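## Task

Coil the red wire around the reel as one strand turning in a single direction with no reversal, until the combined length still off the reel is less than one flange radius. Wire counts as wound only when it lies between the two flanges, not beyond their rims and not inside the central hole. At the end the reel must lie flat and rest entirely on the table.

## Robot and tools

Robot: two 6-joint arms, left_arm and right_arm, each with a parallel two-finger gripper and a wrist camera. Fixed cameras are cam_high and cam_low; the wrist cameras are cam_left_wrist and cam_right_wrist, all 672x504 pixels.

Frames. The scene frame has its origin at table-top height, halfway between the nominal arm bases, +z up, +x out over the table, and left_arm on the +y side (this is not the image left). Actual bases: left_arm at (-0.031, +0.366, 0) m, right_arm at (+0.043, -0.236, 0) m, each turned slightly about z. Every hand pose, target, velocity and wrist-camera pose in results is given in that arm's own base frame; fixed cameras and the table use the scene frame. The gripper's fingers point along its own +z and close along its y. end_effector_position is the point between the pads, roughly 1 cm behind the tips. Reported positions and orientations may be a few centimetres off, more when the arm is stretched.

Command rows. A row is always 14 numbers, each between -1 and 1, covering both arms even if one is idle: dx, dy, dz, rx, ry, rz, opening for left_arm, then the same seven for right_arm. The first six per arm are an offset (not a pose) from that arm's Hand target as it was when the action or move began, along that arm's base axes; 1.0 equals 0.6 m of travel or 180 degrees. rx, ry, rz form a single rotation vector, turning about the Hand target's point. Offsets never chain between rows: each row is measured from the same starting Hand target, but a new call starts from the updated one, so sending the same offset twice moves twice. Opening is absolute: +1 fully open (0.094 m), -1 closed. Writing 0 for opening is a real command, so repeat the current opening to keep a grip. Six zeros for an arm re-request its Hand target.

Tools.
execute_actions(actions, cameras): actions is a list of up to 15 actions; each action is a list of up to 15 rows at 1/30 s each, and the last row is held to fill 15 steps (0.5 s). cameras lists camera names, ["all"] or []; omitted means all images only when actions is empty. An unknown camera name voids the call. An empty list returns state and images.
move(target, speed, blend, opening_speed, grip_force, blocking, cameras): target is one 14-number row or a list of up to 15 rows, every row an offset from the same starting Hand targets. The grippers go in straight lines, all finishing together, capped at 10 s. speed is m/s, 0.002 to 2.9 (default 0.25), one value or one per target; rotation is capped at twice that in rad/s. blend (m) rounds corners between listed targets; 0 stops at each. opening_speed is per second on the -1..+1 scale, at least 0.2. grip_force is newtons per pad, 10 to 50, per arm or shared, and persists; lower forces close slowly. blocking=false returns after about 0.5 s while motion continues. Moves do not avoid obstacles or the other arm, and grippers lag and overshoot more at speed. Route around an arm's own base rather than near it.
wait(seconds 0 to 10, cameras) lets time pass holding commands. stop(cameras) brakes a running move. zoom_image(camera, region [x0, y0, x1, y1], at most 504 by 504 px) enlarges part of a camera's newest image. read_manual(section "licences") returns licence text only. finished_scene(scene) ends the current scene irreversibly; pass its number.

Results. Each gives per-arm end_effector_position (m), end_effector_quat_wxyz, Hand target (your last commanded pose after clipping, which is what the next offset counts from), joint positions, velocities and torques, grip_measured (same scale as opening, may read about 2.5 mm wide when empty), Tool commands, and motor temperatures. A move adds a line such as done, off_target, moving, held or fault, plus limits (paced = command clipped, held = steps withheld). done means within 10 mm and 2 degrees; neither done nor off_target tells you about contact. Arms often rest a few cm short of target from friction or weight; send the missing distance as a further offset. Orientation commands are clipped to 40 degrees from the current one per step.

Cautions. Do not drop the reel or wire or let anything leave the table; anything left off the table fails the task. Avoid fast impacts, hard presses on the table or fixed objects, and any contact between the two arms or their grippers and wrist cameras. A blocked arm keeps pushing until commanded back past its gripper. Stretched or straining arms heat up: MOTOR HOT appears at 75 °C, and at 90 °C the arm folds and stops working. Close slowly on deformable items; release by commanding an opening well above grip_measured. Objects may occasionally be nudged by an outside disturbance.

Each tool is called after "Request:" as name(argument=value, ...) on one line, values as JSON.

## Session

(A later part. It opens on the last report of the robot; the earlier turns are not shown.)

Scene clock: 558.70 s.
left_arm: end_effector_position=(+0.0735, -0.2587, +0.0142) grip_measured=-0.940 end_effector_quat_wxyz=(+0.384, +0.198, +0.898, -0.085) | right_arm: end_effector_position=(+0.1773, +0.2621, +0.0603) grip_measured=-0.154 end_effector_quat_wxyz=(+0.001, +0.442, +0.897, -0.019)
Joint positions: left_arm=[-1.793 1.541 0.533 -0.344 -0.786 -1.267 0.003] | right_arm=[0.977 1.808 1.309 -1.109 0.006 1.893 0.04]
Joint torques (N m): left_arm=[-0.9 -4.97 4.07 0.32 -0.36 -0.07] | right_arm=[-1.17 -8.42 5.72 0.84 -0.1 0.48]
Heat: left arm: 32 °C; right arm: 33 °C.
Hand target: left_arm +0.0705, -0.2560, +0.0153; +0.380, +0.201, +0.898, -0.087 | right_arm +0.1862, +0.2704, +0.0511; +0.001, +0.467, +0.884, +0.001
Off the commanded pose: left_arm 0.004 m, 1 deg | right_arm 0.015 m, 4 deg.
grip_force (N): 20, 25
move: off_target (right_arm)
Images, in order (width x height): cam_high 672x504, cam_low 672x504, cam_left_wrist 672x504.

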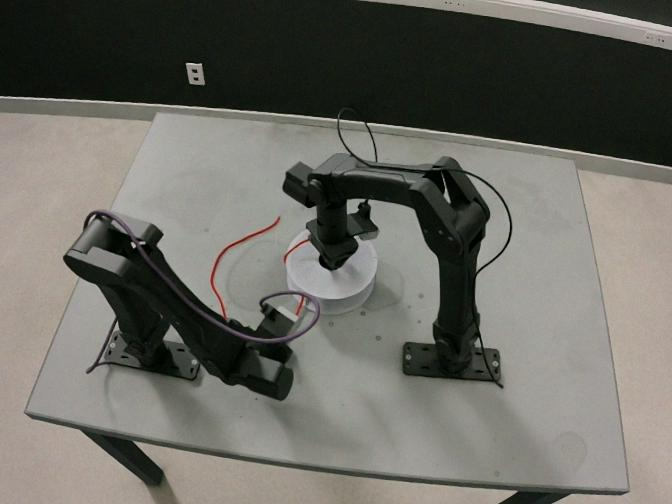

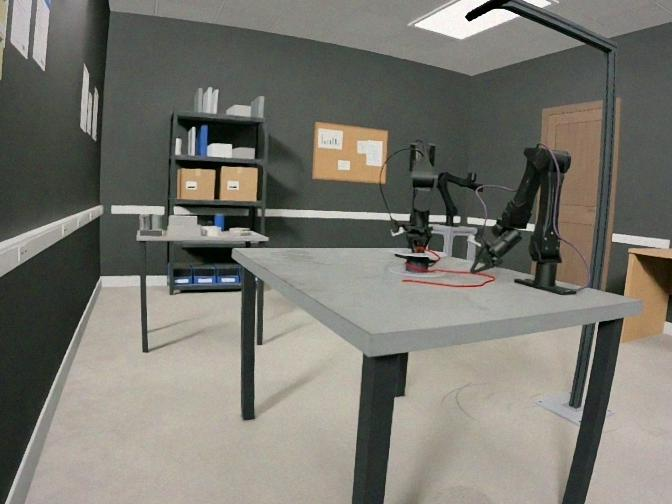

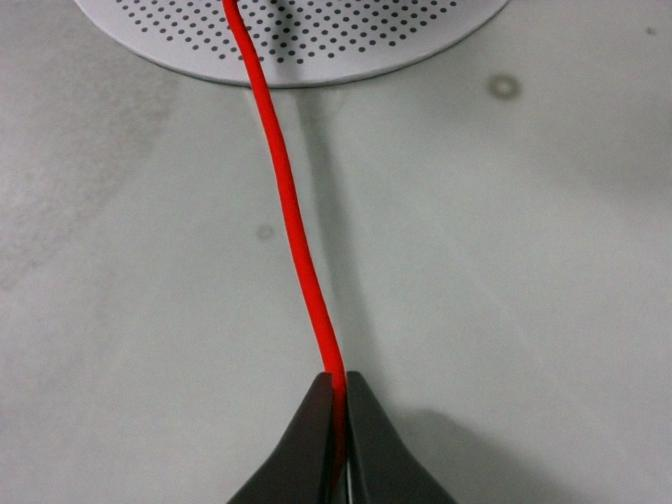

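Request:
move(target=[[0.016,-0.01,0,0,0,0,-1,-0.0148,-0.0138,0,0,0,0,-0.15],[0.016,-0.01,0,0,0,0,-1,-0.0148,-0.0138,0,0,0,0,-0.6],[0.016,-0.01,0,0,0,0,-1,-0.0148,-0.0138,0.12,0,0,0,-0.6]], cameras=["cam_low","cam_right_wrist"], speed=0.07, opening_speed=0.4)

Request:
zoom_image(camera="cam_low", region=[380, 238, 450, 280])

Scene clock: 565.90 s.
left_arm: end_effector_position=(+0.0784, -0.2585, +0.0136) grip_measured=-0.940 end_effector_quat_wxyz=(+0.383, +0.210, +0.897, -0.075) | right_arm: end_effector_position=(+0.1765, +0.2627, +0.1103) grip_measured=-0.598 end_effector_quat_wxyz=(-0.001, +0.462, +0.887, -0.010)
Joint positions: left_arm=[-1.767 1.539 0.533 -0.336 -0.775 -1.213 0.003] | right_arm=[0.977 1.762 1.454 -1.283 0.001 1.936 0.019]
Joint torques (N m): left_arm=[1.18 -4.45 4.25 0.78 -0.36 0.06] | right_arm=[-0.35 -11.6 9.07 -0.06 -0.02 0.08]
Heat: left arm: 32 °C; right arm: 34 °C.
Hand target: left_arm +0.0801, -0.2620, +0.0153; +0.381, +0.201, +0.898, -0.087 | right_arm +0.1774, +0.2621, +0.1231; +0.001, +0.467, +0.884, +0.001
Off the commanded pose: left_arm 0.004 m, 2 deg | right_arm 0.013 m, 1 deg.
grip_force (N): 20, 25
move: off_target (right_arm)
Images, in order (width x height): cam_low 672x504, cam_right_wrist 672x504.

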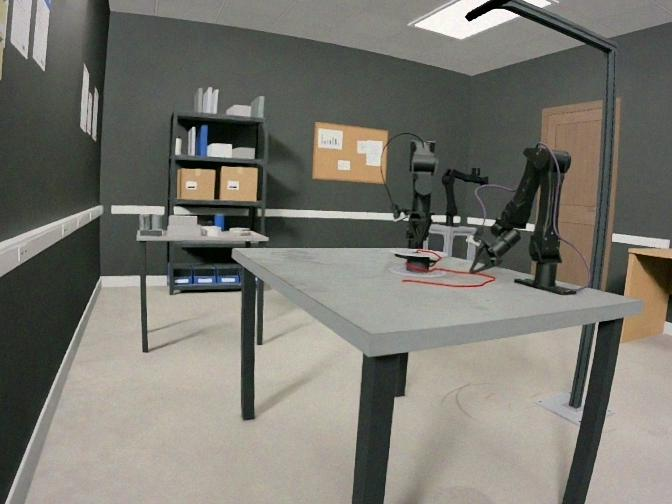

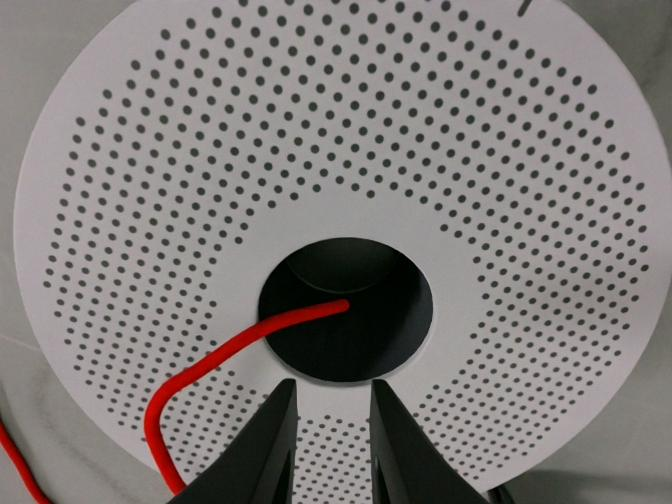

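Scaled by 7.200 from the camera's 672x504 image, which has a finer 960x720 frame.

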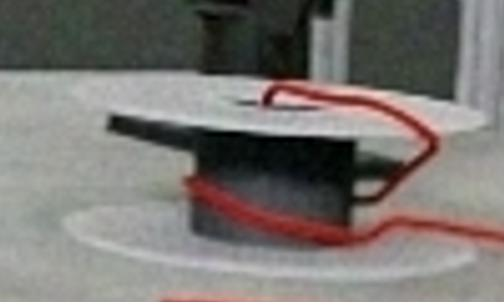

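Request:
move(target=[[0,0,0,0,0,0,-1,0,0,0.03,0,0,0.5,-0.6],[0,0,0,0,0,0,-1,0,0,0.03,0,0,0.97,-0.6],[0,0,0,0,0,0,-1,0,0,-0.035,0,0,0.97,-0.6]], cameras=["cam_right_wrist","cam_low"], speed=0.3, blend=[0.01,0,0])

Scene clock: 573.90 s.
left_arm: end_effector_position=(+0.0784, -0.2585, +0.0136) grip_measured=-0.940 end_effector_quat_wxyz=(+0.383, +0.210, +0.897, -0.075) | right_arm: end_effector_position=(+0.1763, +0.2625, +0.1019) grip_measured=-0.598 end_effector_quat_wxyz=(+0.006, +0.860, -0.510, +0.000)
Joint positions: left_arm=[-1.767 1.539 0.533 -0.336 -0.775 -1.213 0.003] | right_arm=[0.977 1.757 1.415 -1.242 0.001 -1.094 0.019]
Joint torques (N m): left_arm=[1.18 -4.42 4.25 0.78 -0.35 0.07] | right_arm=[-0.42 -10.21 6.24 0.31 -0.04 -0.11]
Heat: left arm: 32 °C; right arm: 35 °C.
Hand target: left_arm +0.0801, -0.2620, +0.0153; +0.381, +0.201, +0.898, -0.087 | right_arm +0.1774, +0.2621, +0.1021; +0.001, +0.861, -0.508, -0.001
Off the commanded pose: left_arm 0.004 m, 2 deg | right_arm 0.001 m, 1 deg.
grip_force (N): 20, 25
move: done
Images, in order (width x height): cam_low 672x504, cam_right_wrist 672x504.

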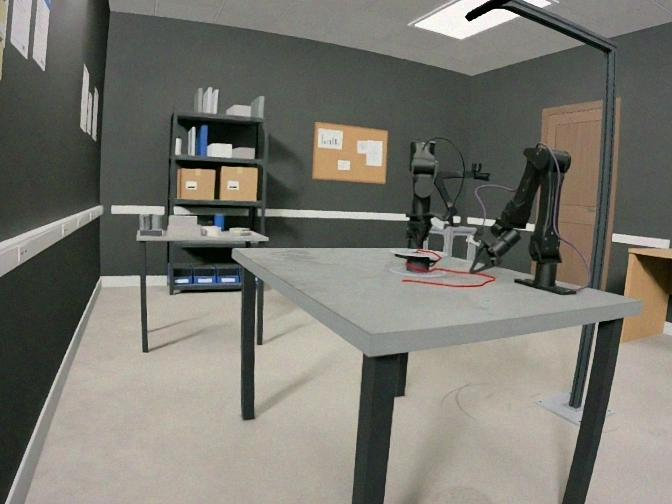

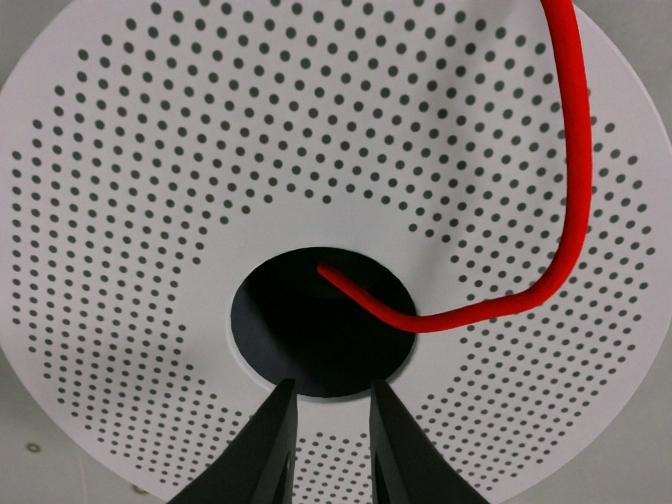

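Request:
move(target=[[0,0,0,0,0,0,-1,-0.0075,0.0138,0,0,0,0,-0.6],[0,0,0,0,0,0,-1,-0.0075,0.0138,-0.045,0,0,0,-0.6],[0,0,0,0,0,0,-1,-0.0075,0.0138,-0.07,0,0,0,-0.6]], cameras=["cam_right_wrist","cam_low"], speed=0.06)

Request:
zoom_image(camera="cam_right_wrist", region=[160, 300, 510, 504])

Request:
zoom_image(camera="cam_low", region=[380, 218, 450, 280])

Scene clock: 578.93 s.
left_arm: end_effector_position=(+0.0784, -0.2585, +0.0136) grip_measured=-0.940 end_effector_quat_wxyz=(+0.383, +0.210, +0.897, -0.075) | right_arm: end_effector_position=(+0.1751, +0.2693, +0.0678) grip_measured=-0.598 end_effector_quat_wxyz=(-0.005, +0.862, -0.507, +0.001)
Joint positions: left_arm=[-1.767 1.539 0.533 -0.336 -0.775 -1.213 0.003] | right_arm=[0.991 1.776 1.301 -1.086 0.001 -1.086 0.019]
Joint torques (N m): left_arm=[1.17 -4.44 4.26 0.78 -0.35 0.06] | right_arm=[0.51 -8.27 6.12 0.41 -0.05 0.1]
Heat: left arm: 32 °C; right arm: 35 °C.
Hand target: left_arm +0.0801, -0.2620, +0.0153; +0.381, +0.201, +0.898, -0.087 | right_arm +0.1728, +0.2704, +0.0601; +0.001, +0.861, -0.508, -0.001
Off the commanded pose: left_arm 0.004 m, 2 deg | right_arm 0.008 m, 1 deg.
grip_force (N): 20, 25
move: done
Images, in order (width x height): cam_low 672x504, cam_right_wrist 672x504.

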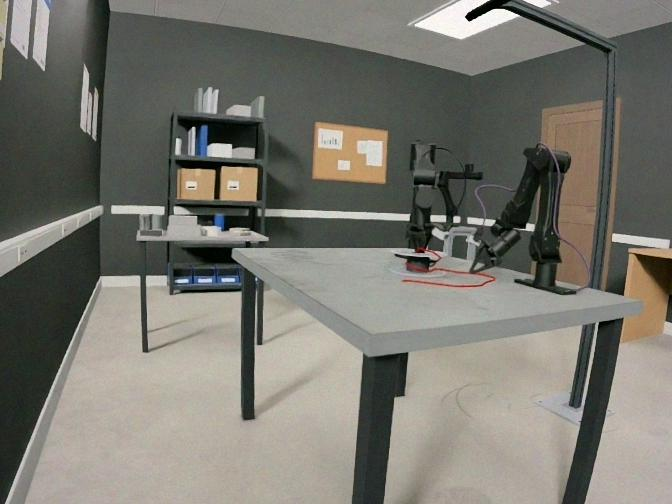

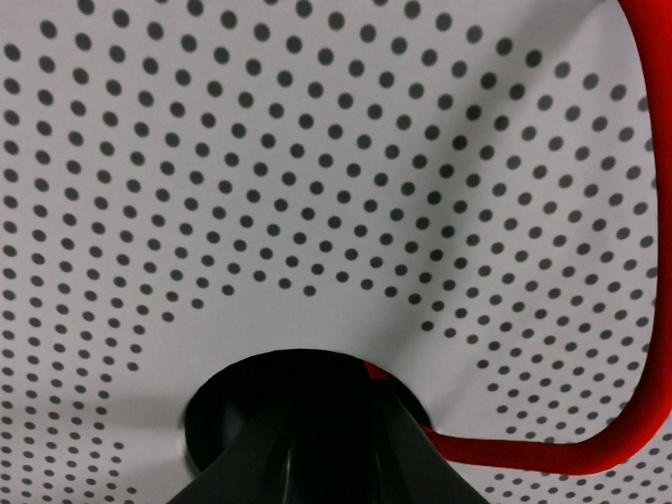

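Scaled by 1.440 from the camera's 672x504 image, which has a finer 960x720 frame.

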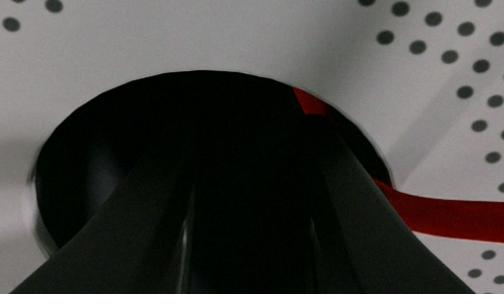

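Scaled by 7.200 from the camera's 672x504 image, which has a finer 960x720 frame.

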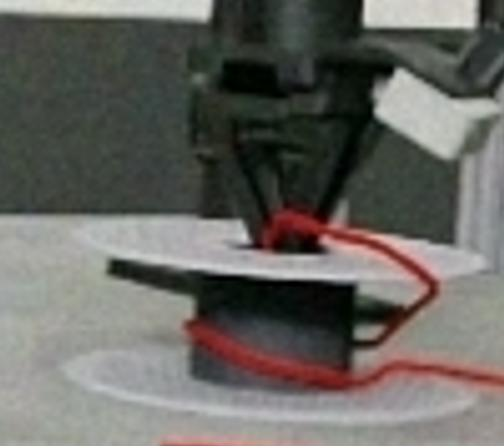

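Request:
move(target=[[0,0,0,0,0,0,-1,0,0,-0.013,0,0,0,-0.6],[0,0,0,0,0,0,-1,0,0,-0.013,0,0,0,-0.1]], cameras=["cam_right_wrist","cam_low"], speed=0.05, opening_speed=0.3)

Request:
zoom_image(camera="cam_low", region=[380, 218, 450, 280])

Scene clock: 582.70 s.
left_arm: end_effector_position=(+0.0784, -0.2585, +0.0136) grip_measured=-0.940 end_effector_quat_wxyz=(+0.383, +0.210, +0.897, -0.075) | right_arm: end_effector_position=(+0.1744, +0.2684, +0.0613) grip_measured=-0.144 end_effector_quat_wxyz=(-0.003, +0.862, -0.507, +0.000)
Joint positions: left_arm=[-1.767 1.539 0.533 -0.336 -0.775 -1.213 0.003] | right_arm=[0.992 1.781 1.28 -1.064 0.001 -1.086 0.04]
Joint torques (N m): left_arm=[1.18 -4.42 4.23 0.78 -0.36 0.07] | right_arm=[0.58 -8.06 5.91 0.48 -0.03 0.09]
Heat: left arm: 32 °C; right arm: 34 °C.
Hand target: left_arm +0.0801, -0.2620, +0.0153; +0.381, +0.201, +0.898, -0.087 | right_arm +0.1729, +0.2704, +0.0523; +0.001, +0.861, -0.508, -0.001
Off the commanded pose: left_arm 0.004 m, 2 deg | right_arm 0.009 m, 0 deg.
grip_force (N): 20, 25
move: done
Images, in order (width x height): cam_low 672x504, cam_right_wrist 672x504.

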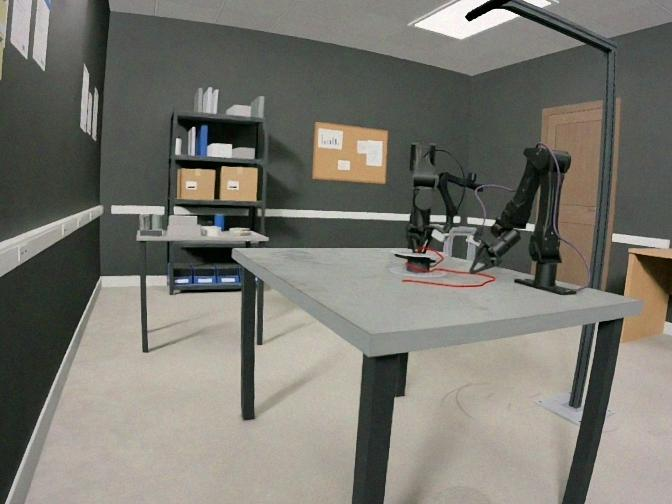

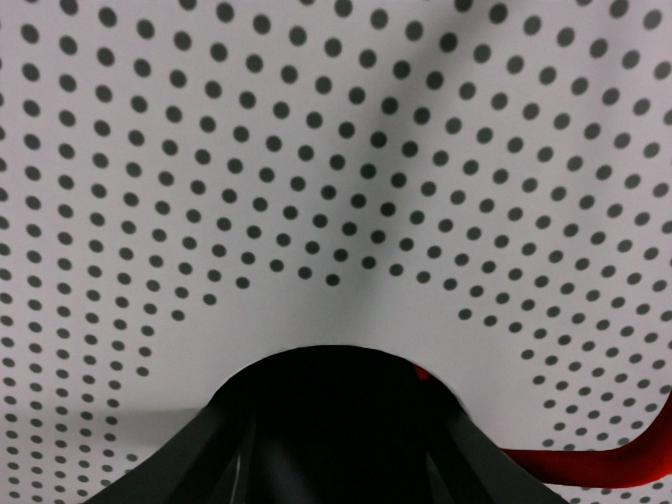

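Scaled by 7.200 from the camera's 672x504 image, which has a finer 960x720 frame.

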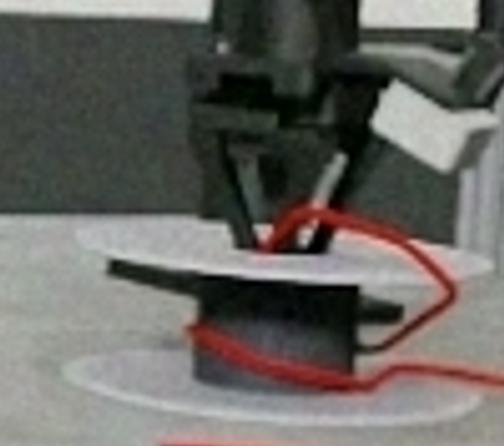

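Request:
move(target=[[0,0,0,0,0,0,-0.84,0,0,0,0,0,0,-0.1],[0,0,0,0,0,0,-0.84,0.002,-0.001,0,0,0,-0.35,-0.1]], cameras=["cam_left_wrist","cam_low","cam_high"], speed=0.12)

Request:
zoom_image(camera="cam_low", region=[380, 218, 450, 280])

Request:
zoom_image(camera="cam_high", region=[200, 200, 400, 360])

Scene clock: 589.63 s.
left_arm: end_effector_position=(+0.0795, -0.2605, +0.0138) grip_measured=-0.842 end_effector_quat_wxyz=(+0.382, +0.204, +0.898, -0.080) | right_arm: end_effector_position=(+0.1729, +0.2707, +0.0617) grip_measured=-0.134 end_effector_quat_wxyz=(+0.002, -0.484, +0.875, +0.009)
Joint positions: left_arm=[-1.759 1.539 0.533 -0.322 -0.772 -1.212 0.007] | right_arm=[0.992 1.78 1.28 -1.06 -0.013 -0.018 0.041]
Joint torques (N m): left_arm=[0.49 -4.44 4.25 0.67 -0.38 0.07] | right_arm=[0.14 -7.97 5.65 0.49 0.07 0.4]
Heat: left arm: 32 °C; right arm: 34 °C.
Hand target: left_arm +0.0800, -0.2621, +0.0153; +0.380, +0.201, +0.898, -0.087 | right_arm +0.1741, +0.2698, +0.0523; -0.001, -0.469, +0.883, +0.001
Off the commanded pose: left_arm 0.002 m, 1 deg | right_arm 0.010 m, 2 deg.
grip_force (N): 20, 25
move: done
Images, in order (width x height): cam_high 672x504, cam_low 672x504, cam_left_wrist 672x504.

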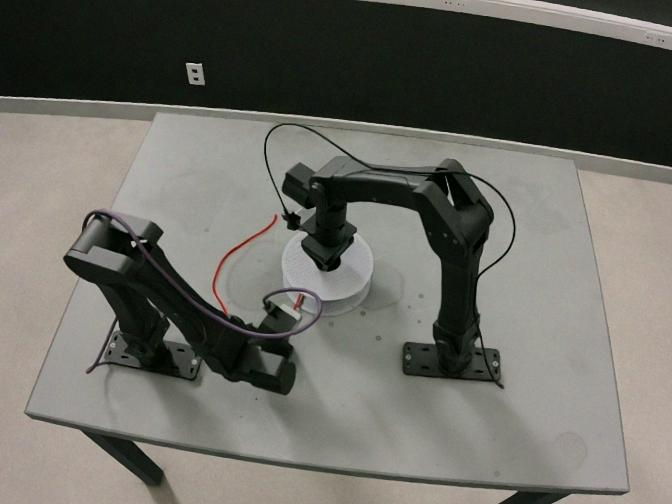

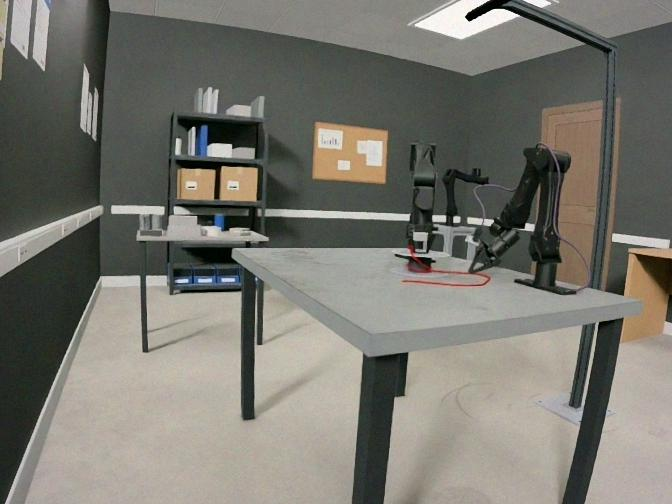

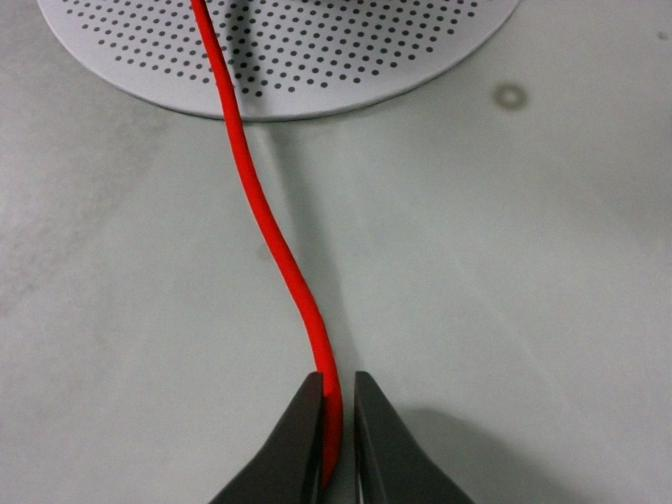

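Scaled by 7.200 from the camera's 672x504 image, which has a finer 960x720 frame.

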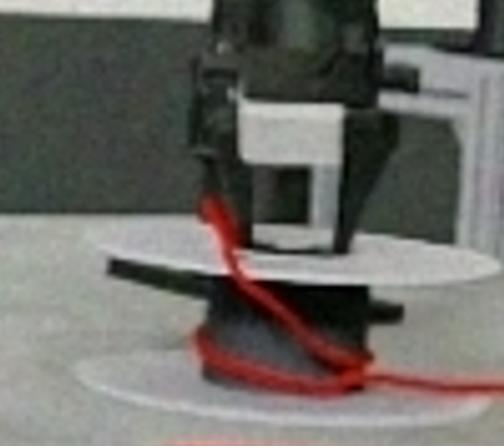

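Scaled by 2.520 from the camera's 672x504 image, which has a finer 960x720 frame.

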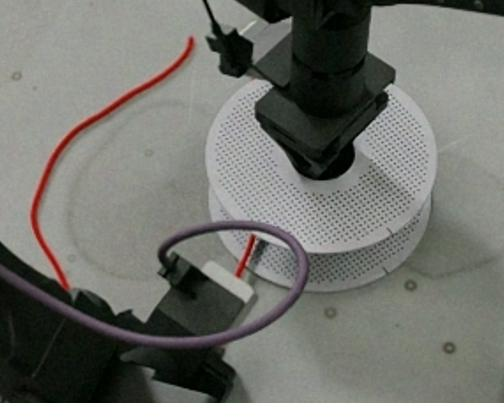

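Request:
move(target=[0,0,0,0,0,0,-0.84,0.002,-0.001,0,0,0,-0.35,-0.1], cameras=["cam_left_wrist","cam_low","cam_high"], speed=0.12)

Request:
zoom_image(camera="cam_low", region=[380, 218, 450, 280])

Request:
zoom_image(camera="cam_high", region=[200, 200, 400, 360])

Scene clock: 596.10 s.
left_arm: end_effector_position=(+0.0795, -0.2605, +0.0138) grip_measured=-0.842 end_effector_quat_wxyz=(+0.382, +0.204, +0.898, -0.080) | right_arm: end_effector_position=(+0.1732, +0.2715, +0.0620) grip_measured=-0.132 end_effector_quat_wxyz=(-0.002, +0.044, +0.999, +0.010)
Joint positions: left_arm=[-1.759 1.539 0.533 -0.322 -0.772 -1.212 0.007] | right_arm=[0.992 1.779 1.28 -1.057 -0.014 1.08 0.041]
Joint torques (N m): left_arm=[0.5 -4.44 4.23 0.67 -0.38 0.06] | right_arm=[-0.16 -8.1 5.61 0.52 0.09 0.38]
Heat: left arm: 32 °C; right arm: 34 °C.
Hand target: left_arm +0.0800, -0.2621, +0.0153; +0.380, +0.201, +0.898, -0.087 | right_arm +0.1753, +0.2692, +0.0523; +0.000, +0.062, +0.998, +0.001
Off the commanded pose: left_arm 0.002 m, 1 deg | right_arm 0.010 m, 2 deg.
grip_force (N): 20, 25
move: done
Images, in order (width x height): cam_high 672x504, cam_low 672x504, cam_left_wrist 672x504.

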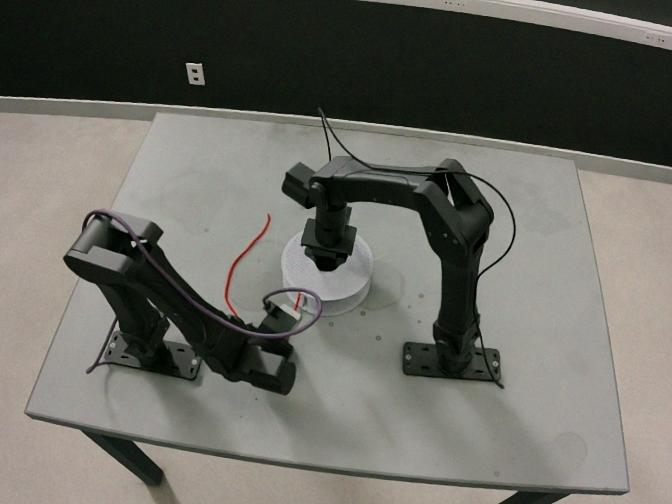

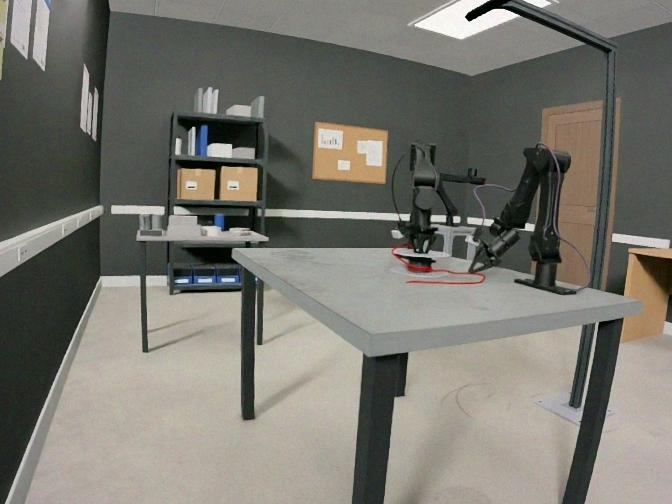

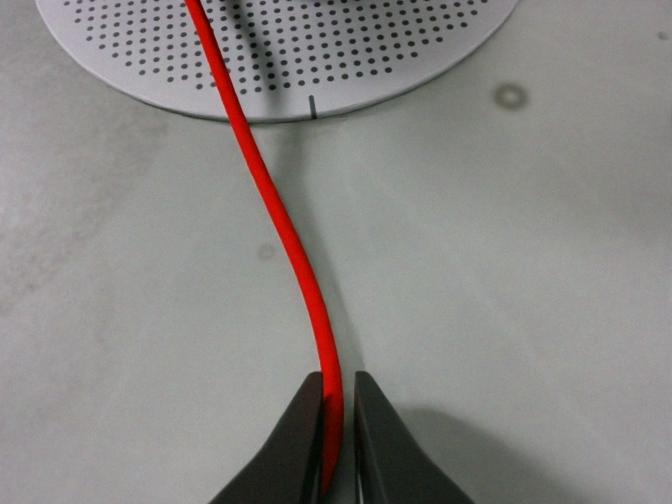

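Scaled by 7.200 from the camera's 672x504 image, which has a finer 960x720 frame.

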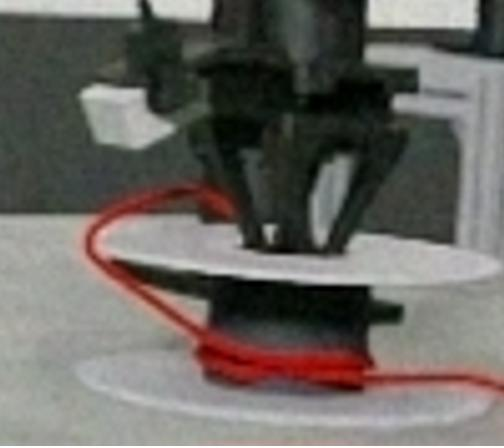

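Scaled by 2.520 from the camera's 672x504 image, which has a finer 960x720 frame.

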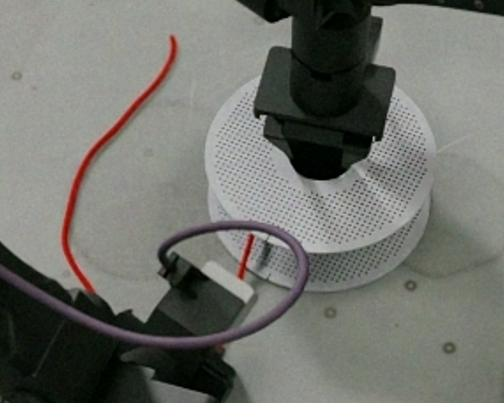

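Request:
move(target=[0,0,0,0,0,0,-0.84,0.002,-0.001,0,0,0,-0.29,-0.1], cameras=["cam_left_wrist","cam_low","cam_high"], speed=0.12)

Request:
zoom_image(camera="cam_low", region=[380, 218, 450, 280])

Request:
zoom_image(camera="cam_high", region=[200, 200, 400, 360])

Scene clock: 601.57 s.
left_arm: end_effector_position=(+0.0795, -0.2605, +0.0138) grip_measured=-0.842 end_effector_quat_wxyz=(+0.382, +0.204, +0.898, -0.080) | right_arm: end_effector_position=(+0.1747, +0.2739, +0.0624) grip_measured=-0.128 end_effector_quat_wxyz=(-0.006, +0.478, +0.878, +0.014)
Joint positions: left_arm=[-1.759 1.539 0.533 -0.322 -0.772 -1.212 0.007] | right_arm=[0.992 1.778 1.28 -1.046 -0.015 1.988 0.041]
Joint torques (N m): left_arm=[0.47 -4.44 4.23 0.66 -0.38 0.07] | right_arm=[-0.54 -8.05 5.68 0.38 0.12 0.37]
Heat: left arm: 32 °C; right arm: 34 °C.
Hand target: left_arm +0.0800, -0.2621, +0.0153; +0.380, +0.201, +0.898, -0.087 | right_arm +0.1765, +0.2686, +0.0524; +0.001, +0.495, +0.869, +0.001
Off the commanded pose: left_arm 0.002 m, 1 deg | right_arm 0.011 m, 3 deg.
grip_force (N): 20, 25
move: off_target (right_arm)
Images, in order (width x height): cam_high 672x504, cam_low 672x504, cam_left_wrist 672x504.

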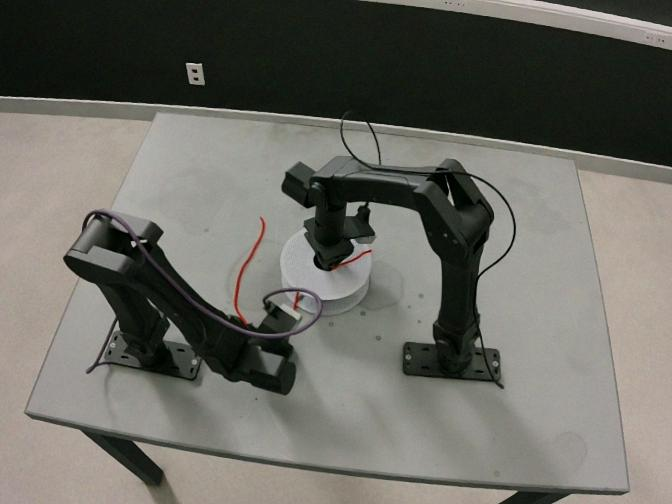

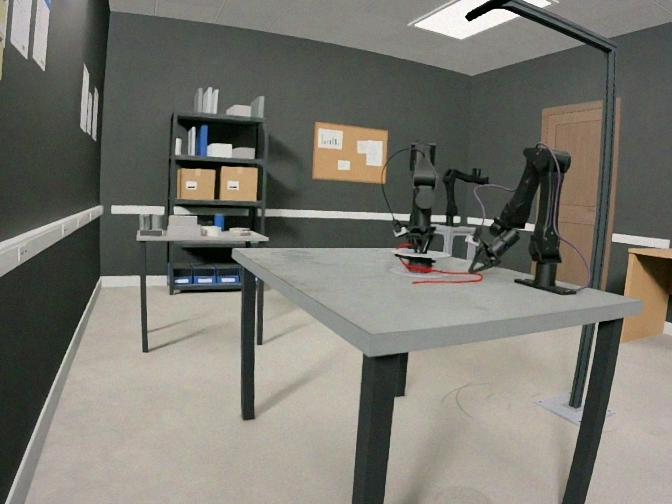

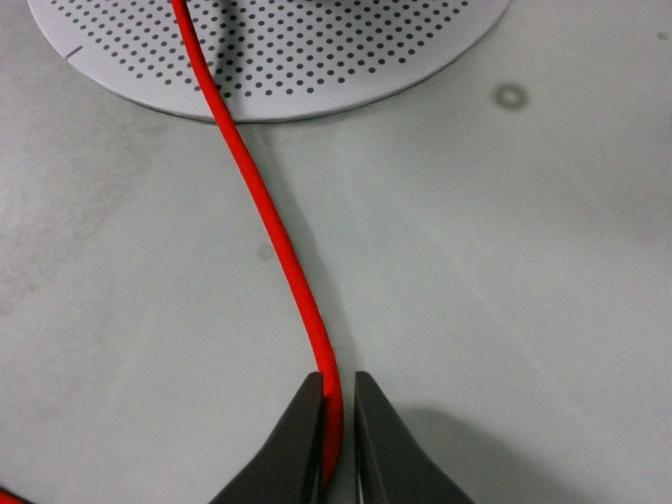

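Scaled by 7.200 from the camera's 672x504 image, which has a finer 960x720 frame.

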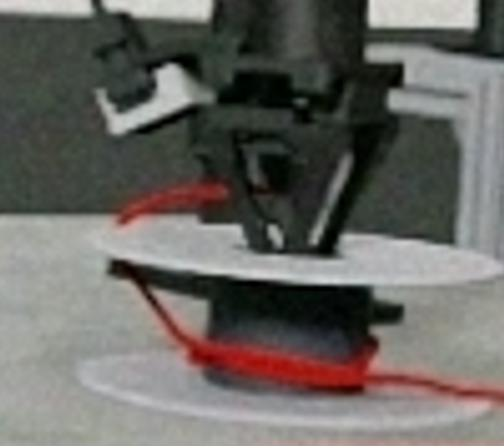

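Scaled by 2.520 from the camera's 672x504 image, which has a finer 960x720 frame.

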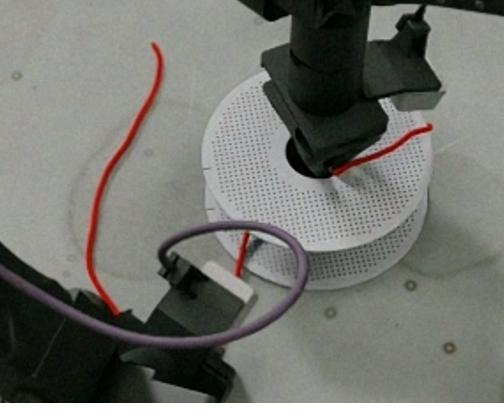

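Request:
move(target=[[0.0,0.0,0,0,0,0,-1,-0.003,0.0085,0,0,0,0,-0.15],[0.0,-0.0,0,0,0,0,-1,-0.003,0.0085,0,0,0,0,-0.6],[0.0,-0.0,0,0,0,0,-1,-0.003,0.0085,0.14,0,0,0,-0.6]], cameras=["cam_low","cam_right_wrist"], speed=0.08, opening_speed=0.4)

Request:
move(target=[[0,0,0,0,0,0,-1,0,0,0,0,0,0.5,-0.6],[0,0,0,0,0,0,-1,0,0,0,0,0,0.98,-0.6],[0,0,0,0,0,0,-1,0,0,-0.05,0,0,0.98,-0.6]], cameras=["cam_right_wrist","cam_low"], speed=0.3, blend=[0.01,0,0])

Request:
zoom_image(camera="cam_low", region=[380, 218, 450, 280])

Scene clock: 612.13 s.
left_arm: end_effector_position=(+0.0800, -0.2601, +0.0141) grip_measured=-0.944 end_effector_quat_wxyz=(+0.383, +0.205, +0.897, -0.078) | right_arm: end_effector_position=(+0.1747, +0.2747, +0.1245) grip_measured=-0.598 end_effector_quat_wxyz=(-0.006, +0.493, +0.870, -0.007)
Joint positions: left_arm=[-1.759 1.539 0.533 -0.324 -0.774 -1.21 0.003] | right_arm=[0.995 1.79 1.545 -1.341 -0.012 2.026 0.019]
Joint torques (N m): left_arm=[0.49 -4.44 4.26 0.68 -0.36 0.04] | right_arm=[0.42 -11.49 8.98 -0.03 0.08 0.1]
Heat: left arm: 32 °C; right arm: 34 °C.
Hand target: left_arm +0.0800, -0.2620, +0.0153; +0.380, +0.201, +0.898, -0.087 | right_arm +0.1747, +0.2737, +0.1363; +0.001, +0.495, +0.869, +0.001
Off the commanded pose: left_arm 0.002 m, 1 deg | right_arm 0.012 m, 1 deg.
grip_force (N): 20, 25
move: off_target (right_arm)
Images, in order (width x height): cam_low 672x504, cam_right_wrist 672x504.

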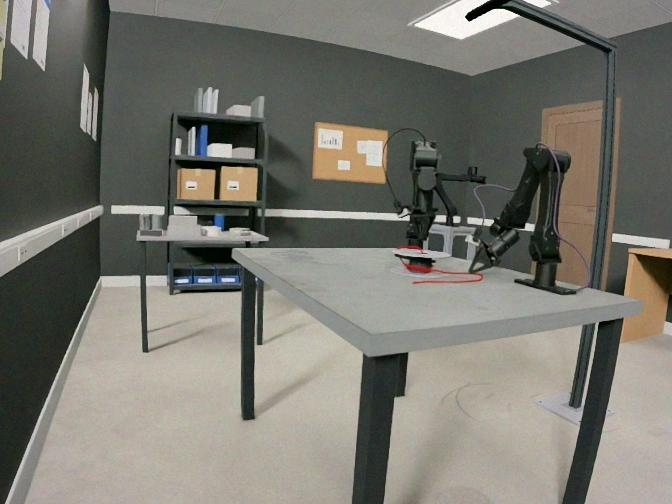

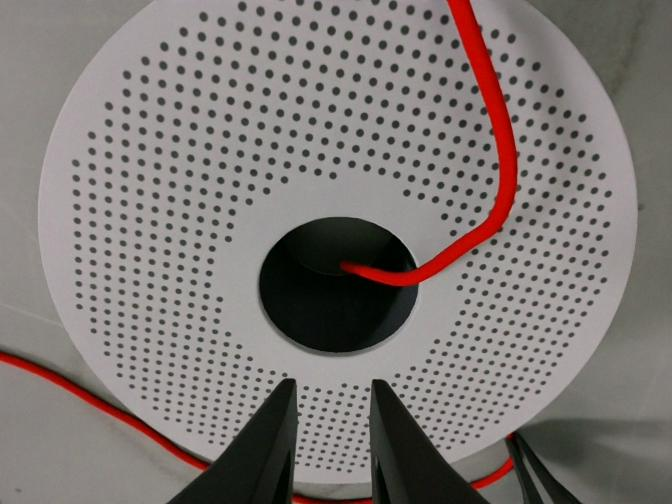

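Scene clock: 618.77 s.
left_arm: end_effector_position=(+0.0800, -0.2601, +0.0141) grip_measured=-0.944 end_effector_quat_wxyz=(+0.383, +0.205, +0.897, -0.078) | right_arm: end_effector_position=(+0.1749, +0.2734, +0.1057) grip_measured=-0.598 end_effector_quat_wxyz=(+0.007, +0.850, -0.527, -0.003)
Joint positions: left_arm=[-1.759 1.539 0.533 -0.324 -0.774 -1.21 0.003] | right_arm=[0.995 1.788 1.467 -1.264 -0.007 -1.036 0.019]
Joint torques (N m): left_arm=[0.49 -4.44 4.23 0.69 -0.35 0.04] | right_arm=[0.29 -10.65 6.17 0.3 0.03 -0.13]
Heat: left arm: 32 °C; right arm: 35 °C.
Hand target: left_arm +0.0800, -0.2620, +0.0153; +0.380, +0.201, +0.898, -0.087 | right_arm +0.1747, +0.2737, +0.1064; +0.001, +0.853, -0.522, -0.001
Off the commanded pose: left_arm 0.002 m, 1 deg | right_arm 0.001 m, 1 deg.
grip_force (N): 20, 25
move: done
Images, in order (width x height): cam_low 672x504, cam_right_wrist 672x504.

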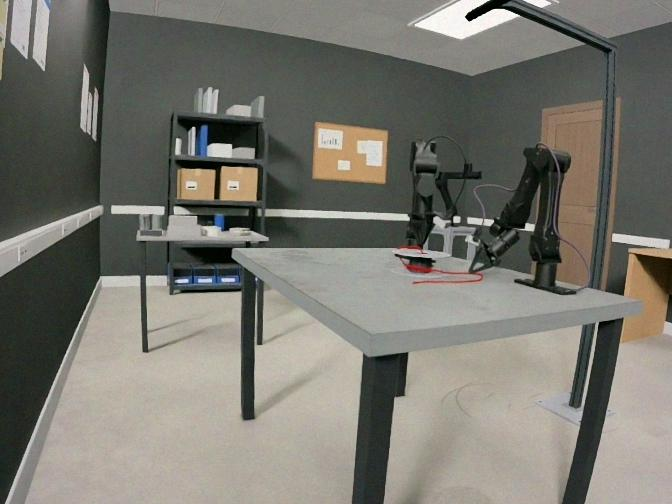

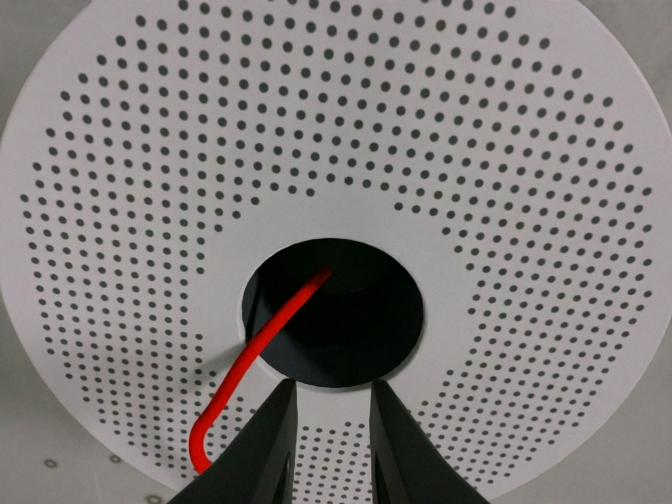

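Scaled by 7.200 from the camera's 672x504 image, which has a finer 960x720 frame.

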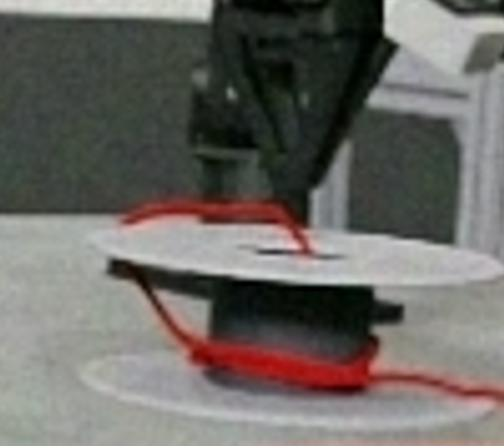

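Request:
move(target=[0,0,0,0,0,0,-1,0,0,0,0,0,0.165,-0.6], cameras=["cam_right_wrist"], speed=0.3)

Scene clock: 622.63 s.
left_arm: end_effector_position=(+0.0800, -0.2601, +0.0141) grip_measured=-0.944 end_effector_quat_wxyz=(+0.383, +0.205, +0.897, -0.078) | right_arm: end_effector_position=(+0.1755, +0.2738, +0.1057) grip_measured=-0.598 end_effector_quat_wxyz=(+0.005, +0.956, -0.292, -0.004)
Joint positions: left_arm=[-1.759 1.539 0.533 -0.324 -0.774 -1.21 0.003] | right_arm=[0.995 1.788 1.467 -1.262 -0.005 -1.553 0.019]
Joint torques (N m): left_arm=[0.49 -4.44 4.26 0.68 -0.35 0.05] | right_arm=[0.38 -10.7 6.27 0.28 0.02 -0.11]
Heat: left arm: 32 °C; right arm: 35 °C.
Hand target: left_arm +0.0800, -0.2620, +0.0153; +0.380, +0.201, +0.898, -0.087 | right_arm +0.1747, +0.2737, +0.1064; +0.001, +0.958, -0.286, -0.001
Off the commanded pose: left_arm 0.002 m, 1 deg | right_arm 0.001 m, 1 deg.
grip_force (N): 20, 25
move: done
Images, in order (width x height): cam_right_wrist 672x504.

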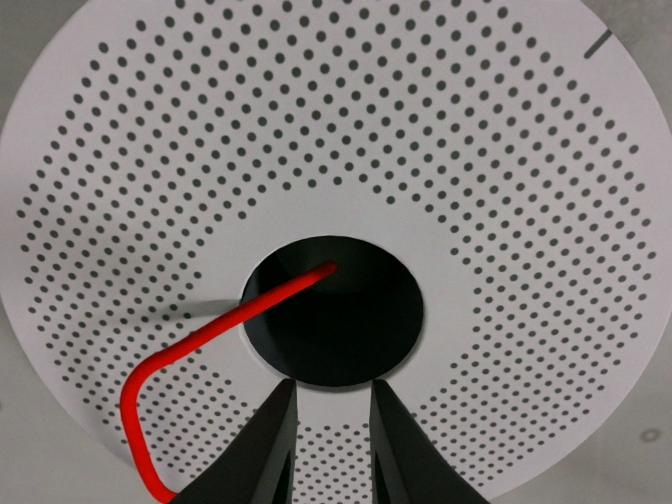

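Request:
move(target=[[0,0,0,0,0,0,-1,-0.0185,0.002,0,0,0,0,-0.6],[0,0,0,0,0,0,-1,-0.0185,0.002,-0.05,0,0,0,-0.6],[0,0,0,0,0,0,-1,-0.0185,0.002,-0.078,0,0,0,-0.6]], cameras=["cam_right_wrist","cam_low"], speed=0.06)

Request:
zoom_image(camera="cam_right_wrist", region=[160, 300, 510, 504])

Scene clock: 627.23 s.
left_arm: end_effector_position=(+0.0800, -0.2601, +0.0141) grip_measured=-0.944 end_effector_quat_wxyz=(+0.383, +0.205, +0.897, -0.078) | right_arm: end_effector_position=(+0.1658, +0.2762, +0.0637) grip_measured=-0.598 end_effector_quat_wxyz=(-0.003, +0.959, -0.284, -0.002)
Joint positions: left_arm=[-1.759 1.539 0.533 -0.324 -0.774 -1.21 0.003] | right_arm=[1.025 1.786 1.297 -1.075 -0.005 -1.541 0.019]
Joint torques (N m): left_arm=[0.5 -4.42 4.25 0.69 -0.35 0.04] | right_arm=[0.43 -9.36 5.89 0.31 0 0.09]
Heat: left arm: 32 °C; right arm: 34 °C.
Hand target: left_arm +0.0800, -0.2620, +0.0153; +0.380, +0.201, +0.898, -0.087 | right_arm +0.1635, +0.2749, +0.0595; +0.001, +0.958, -0.285, -0.001
Off the commanded pose: left_arm 0.002 m, 1 deg | right_arm 0.005 m, 1 deg.
grip_force (N): 20, 25
move: done
Images, in order (width x height): cam_low 672x504, cam_right_wrist 672x504.

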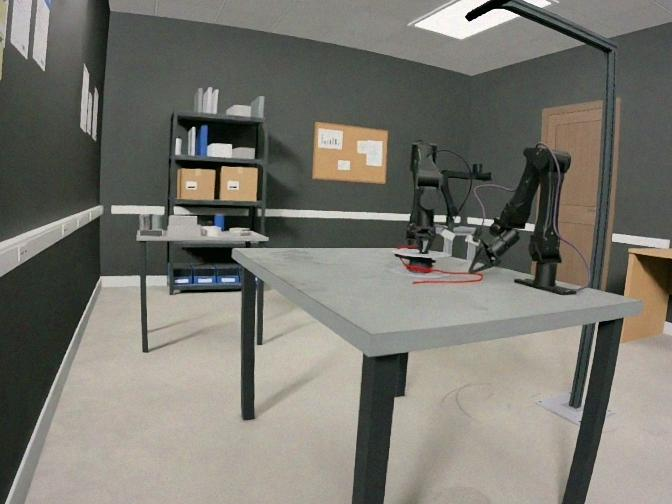

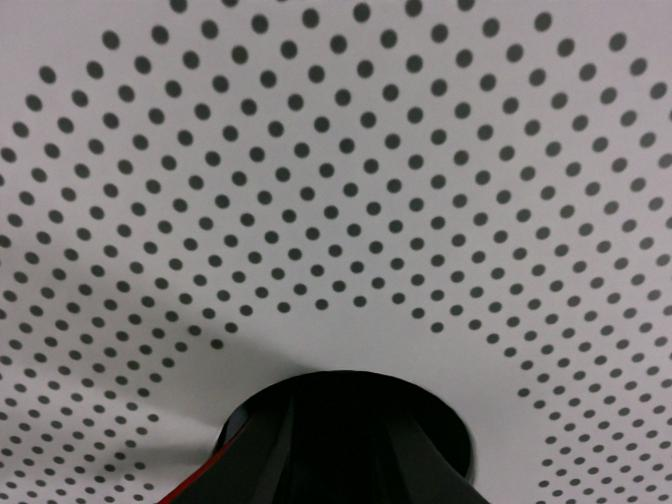

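Scaled by 1.440 from the camera's 672x504 image, which has a finer 960x720 frame.

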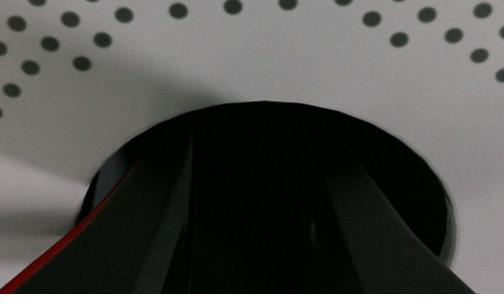

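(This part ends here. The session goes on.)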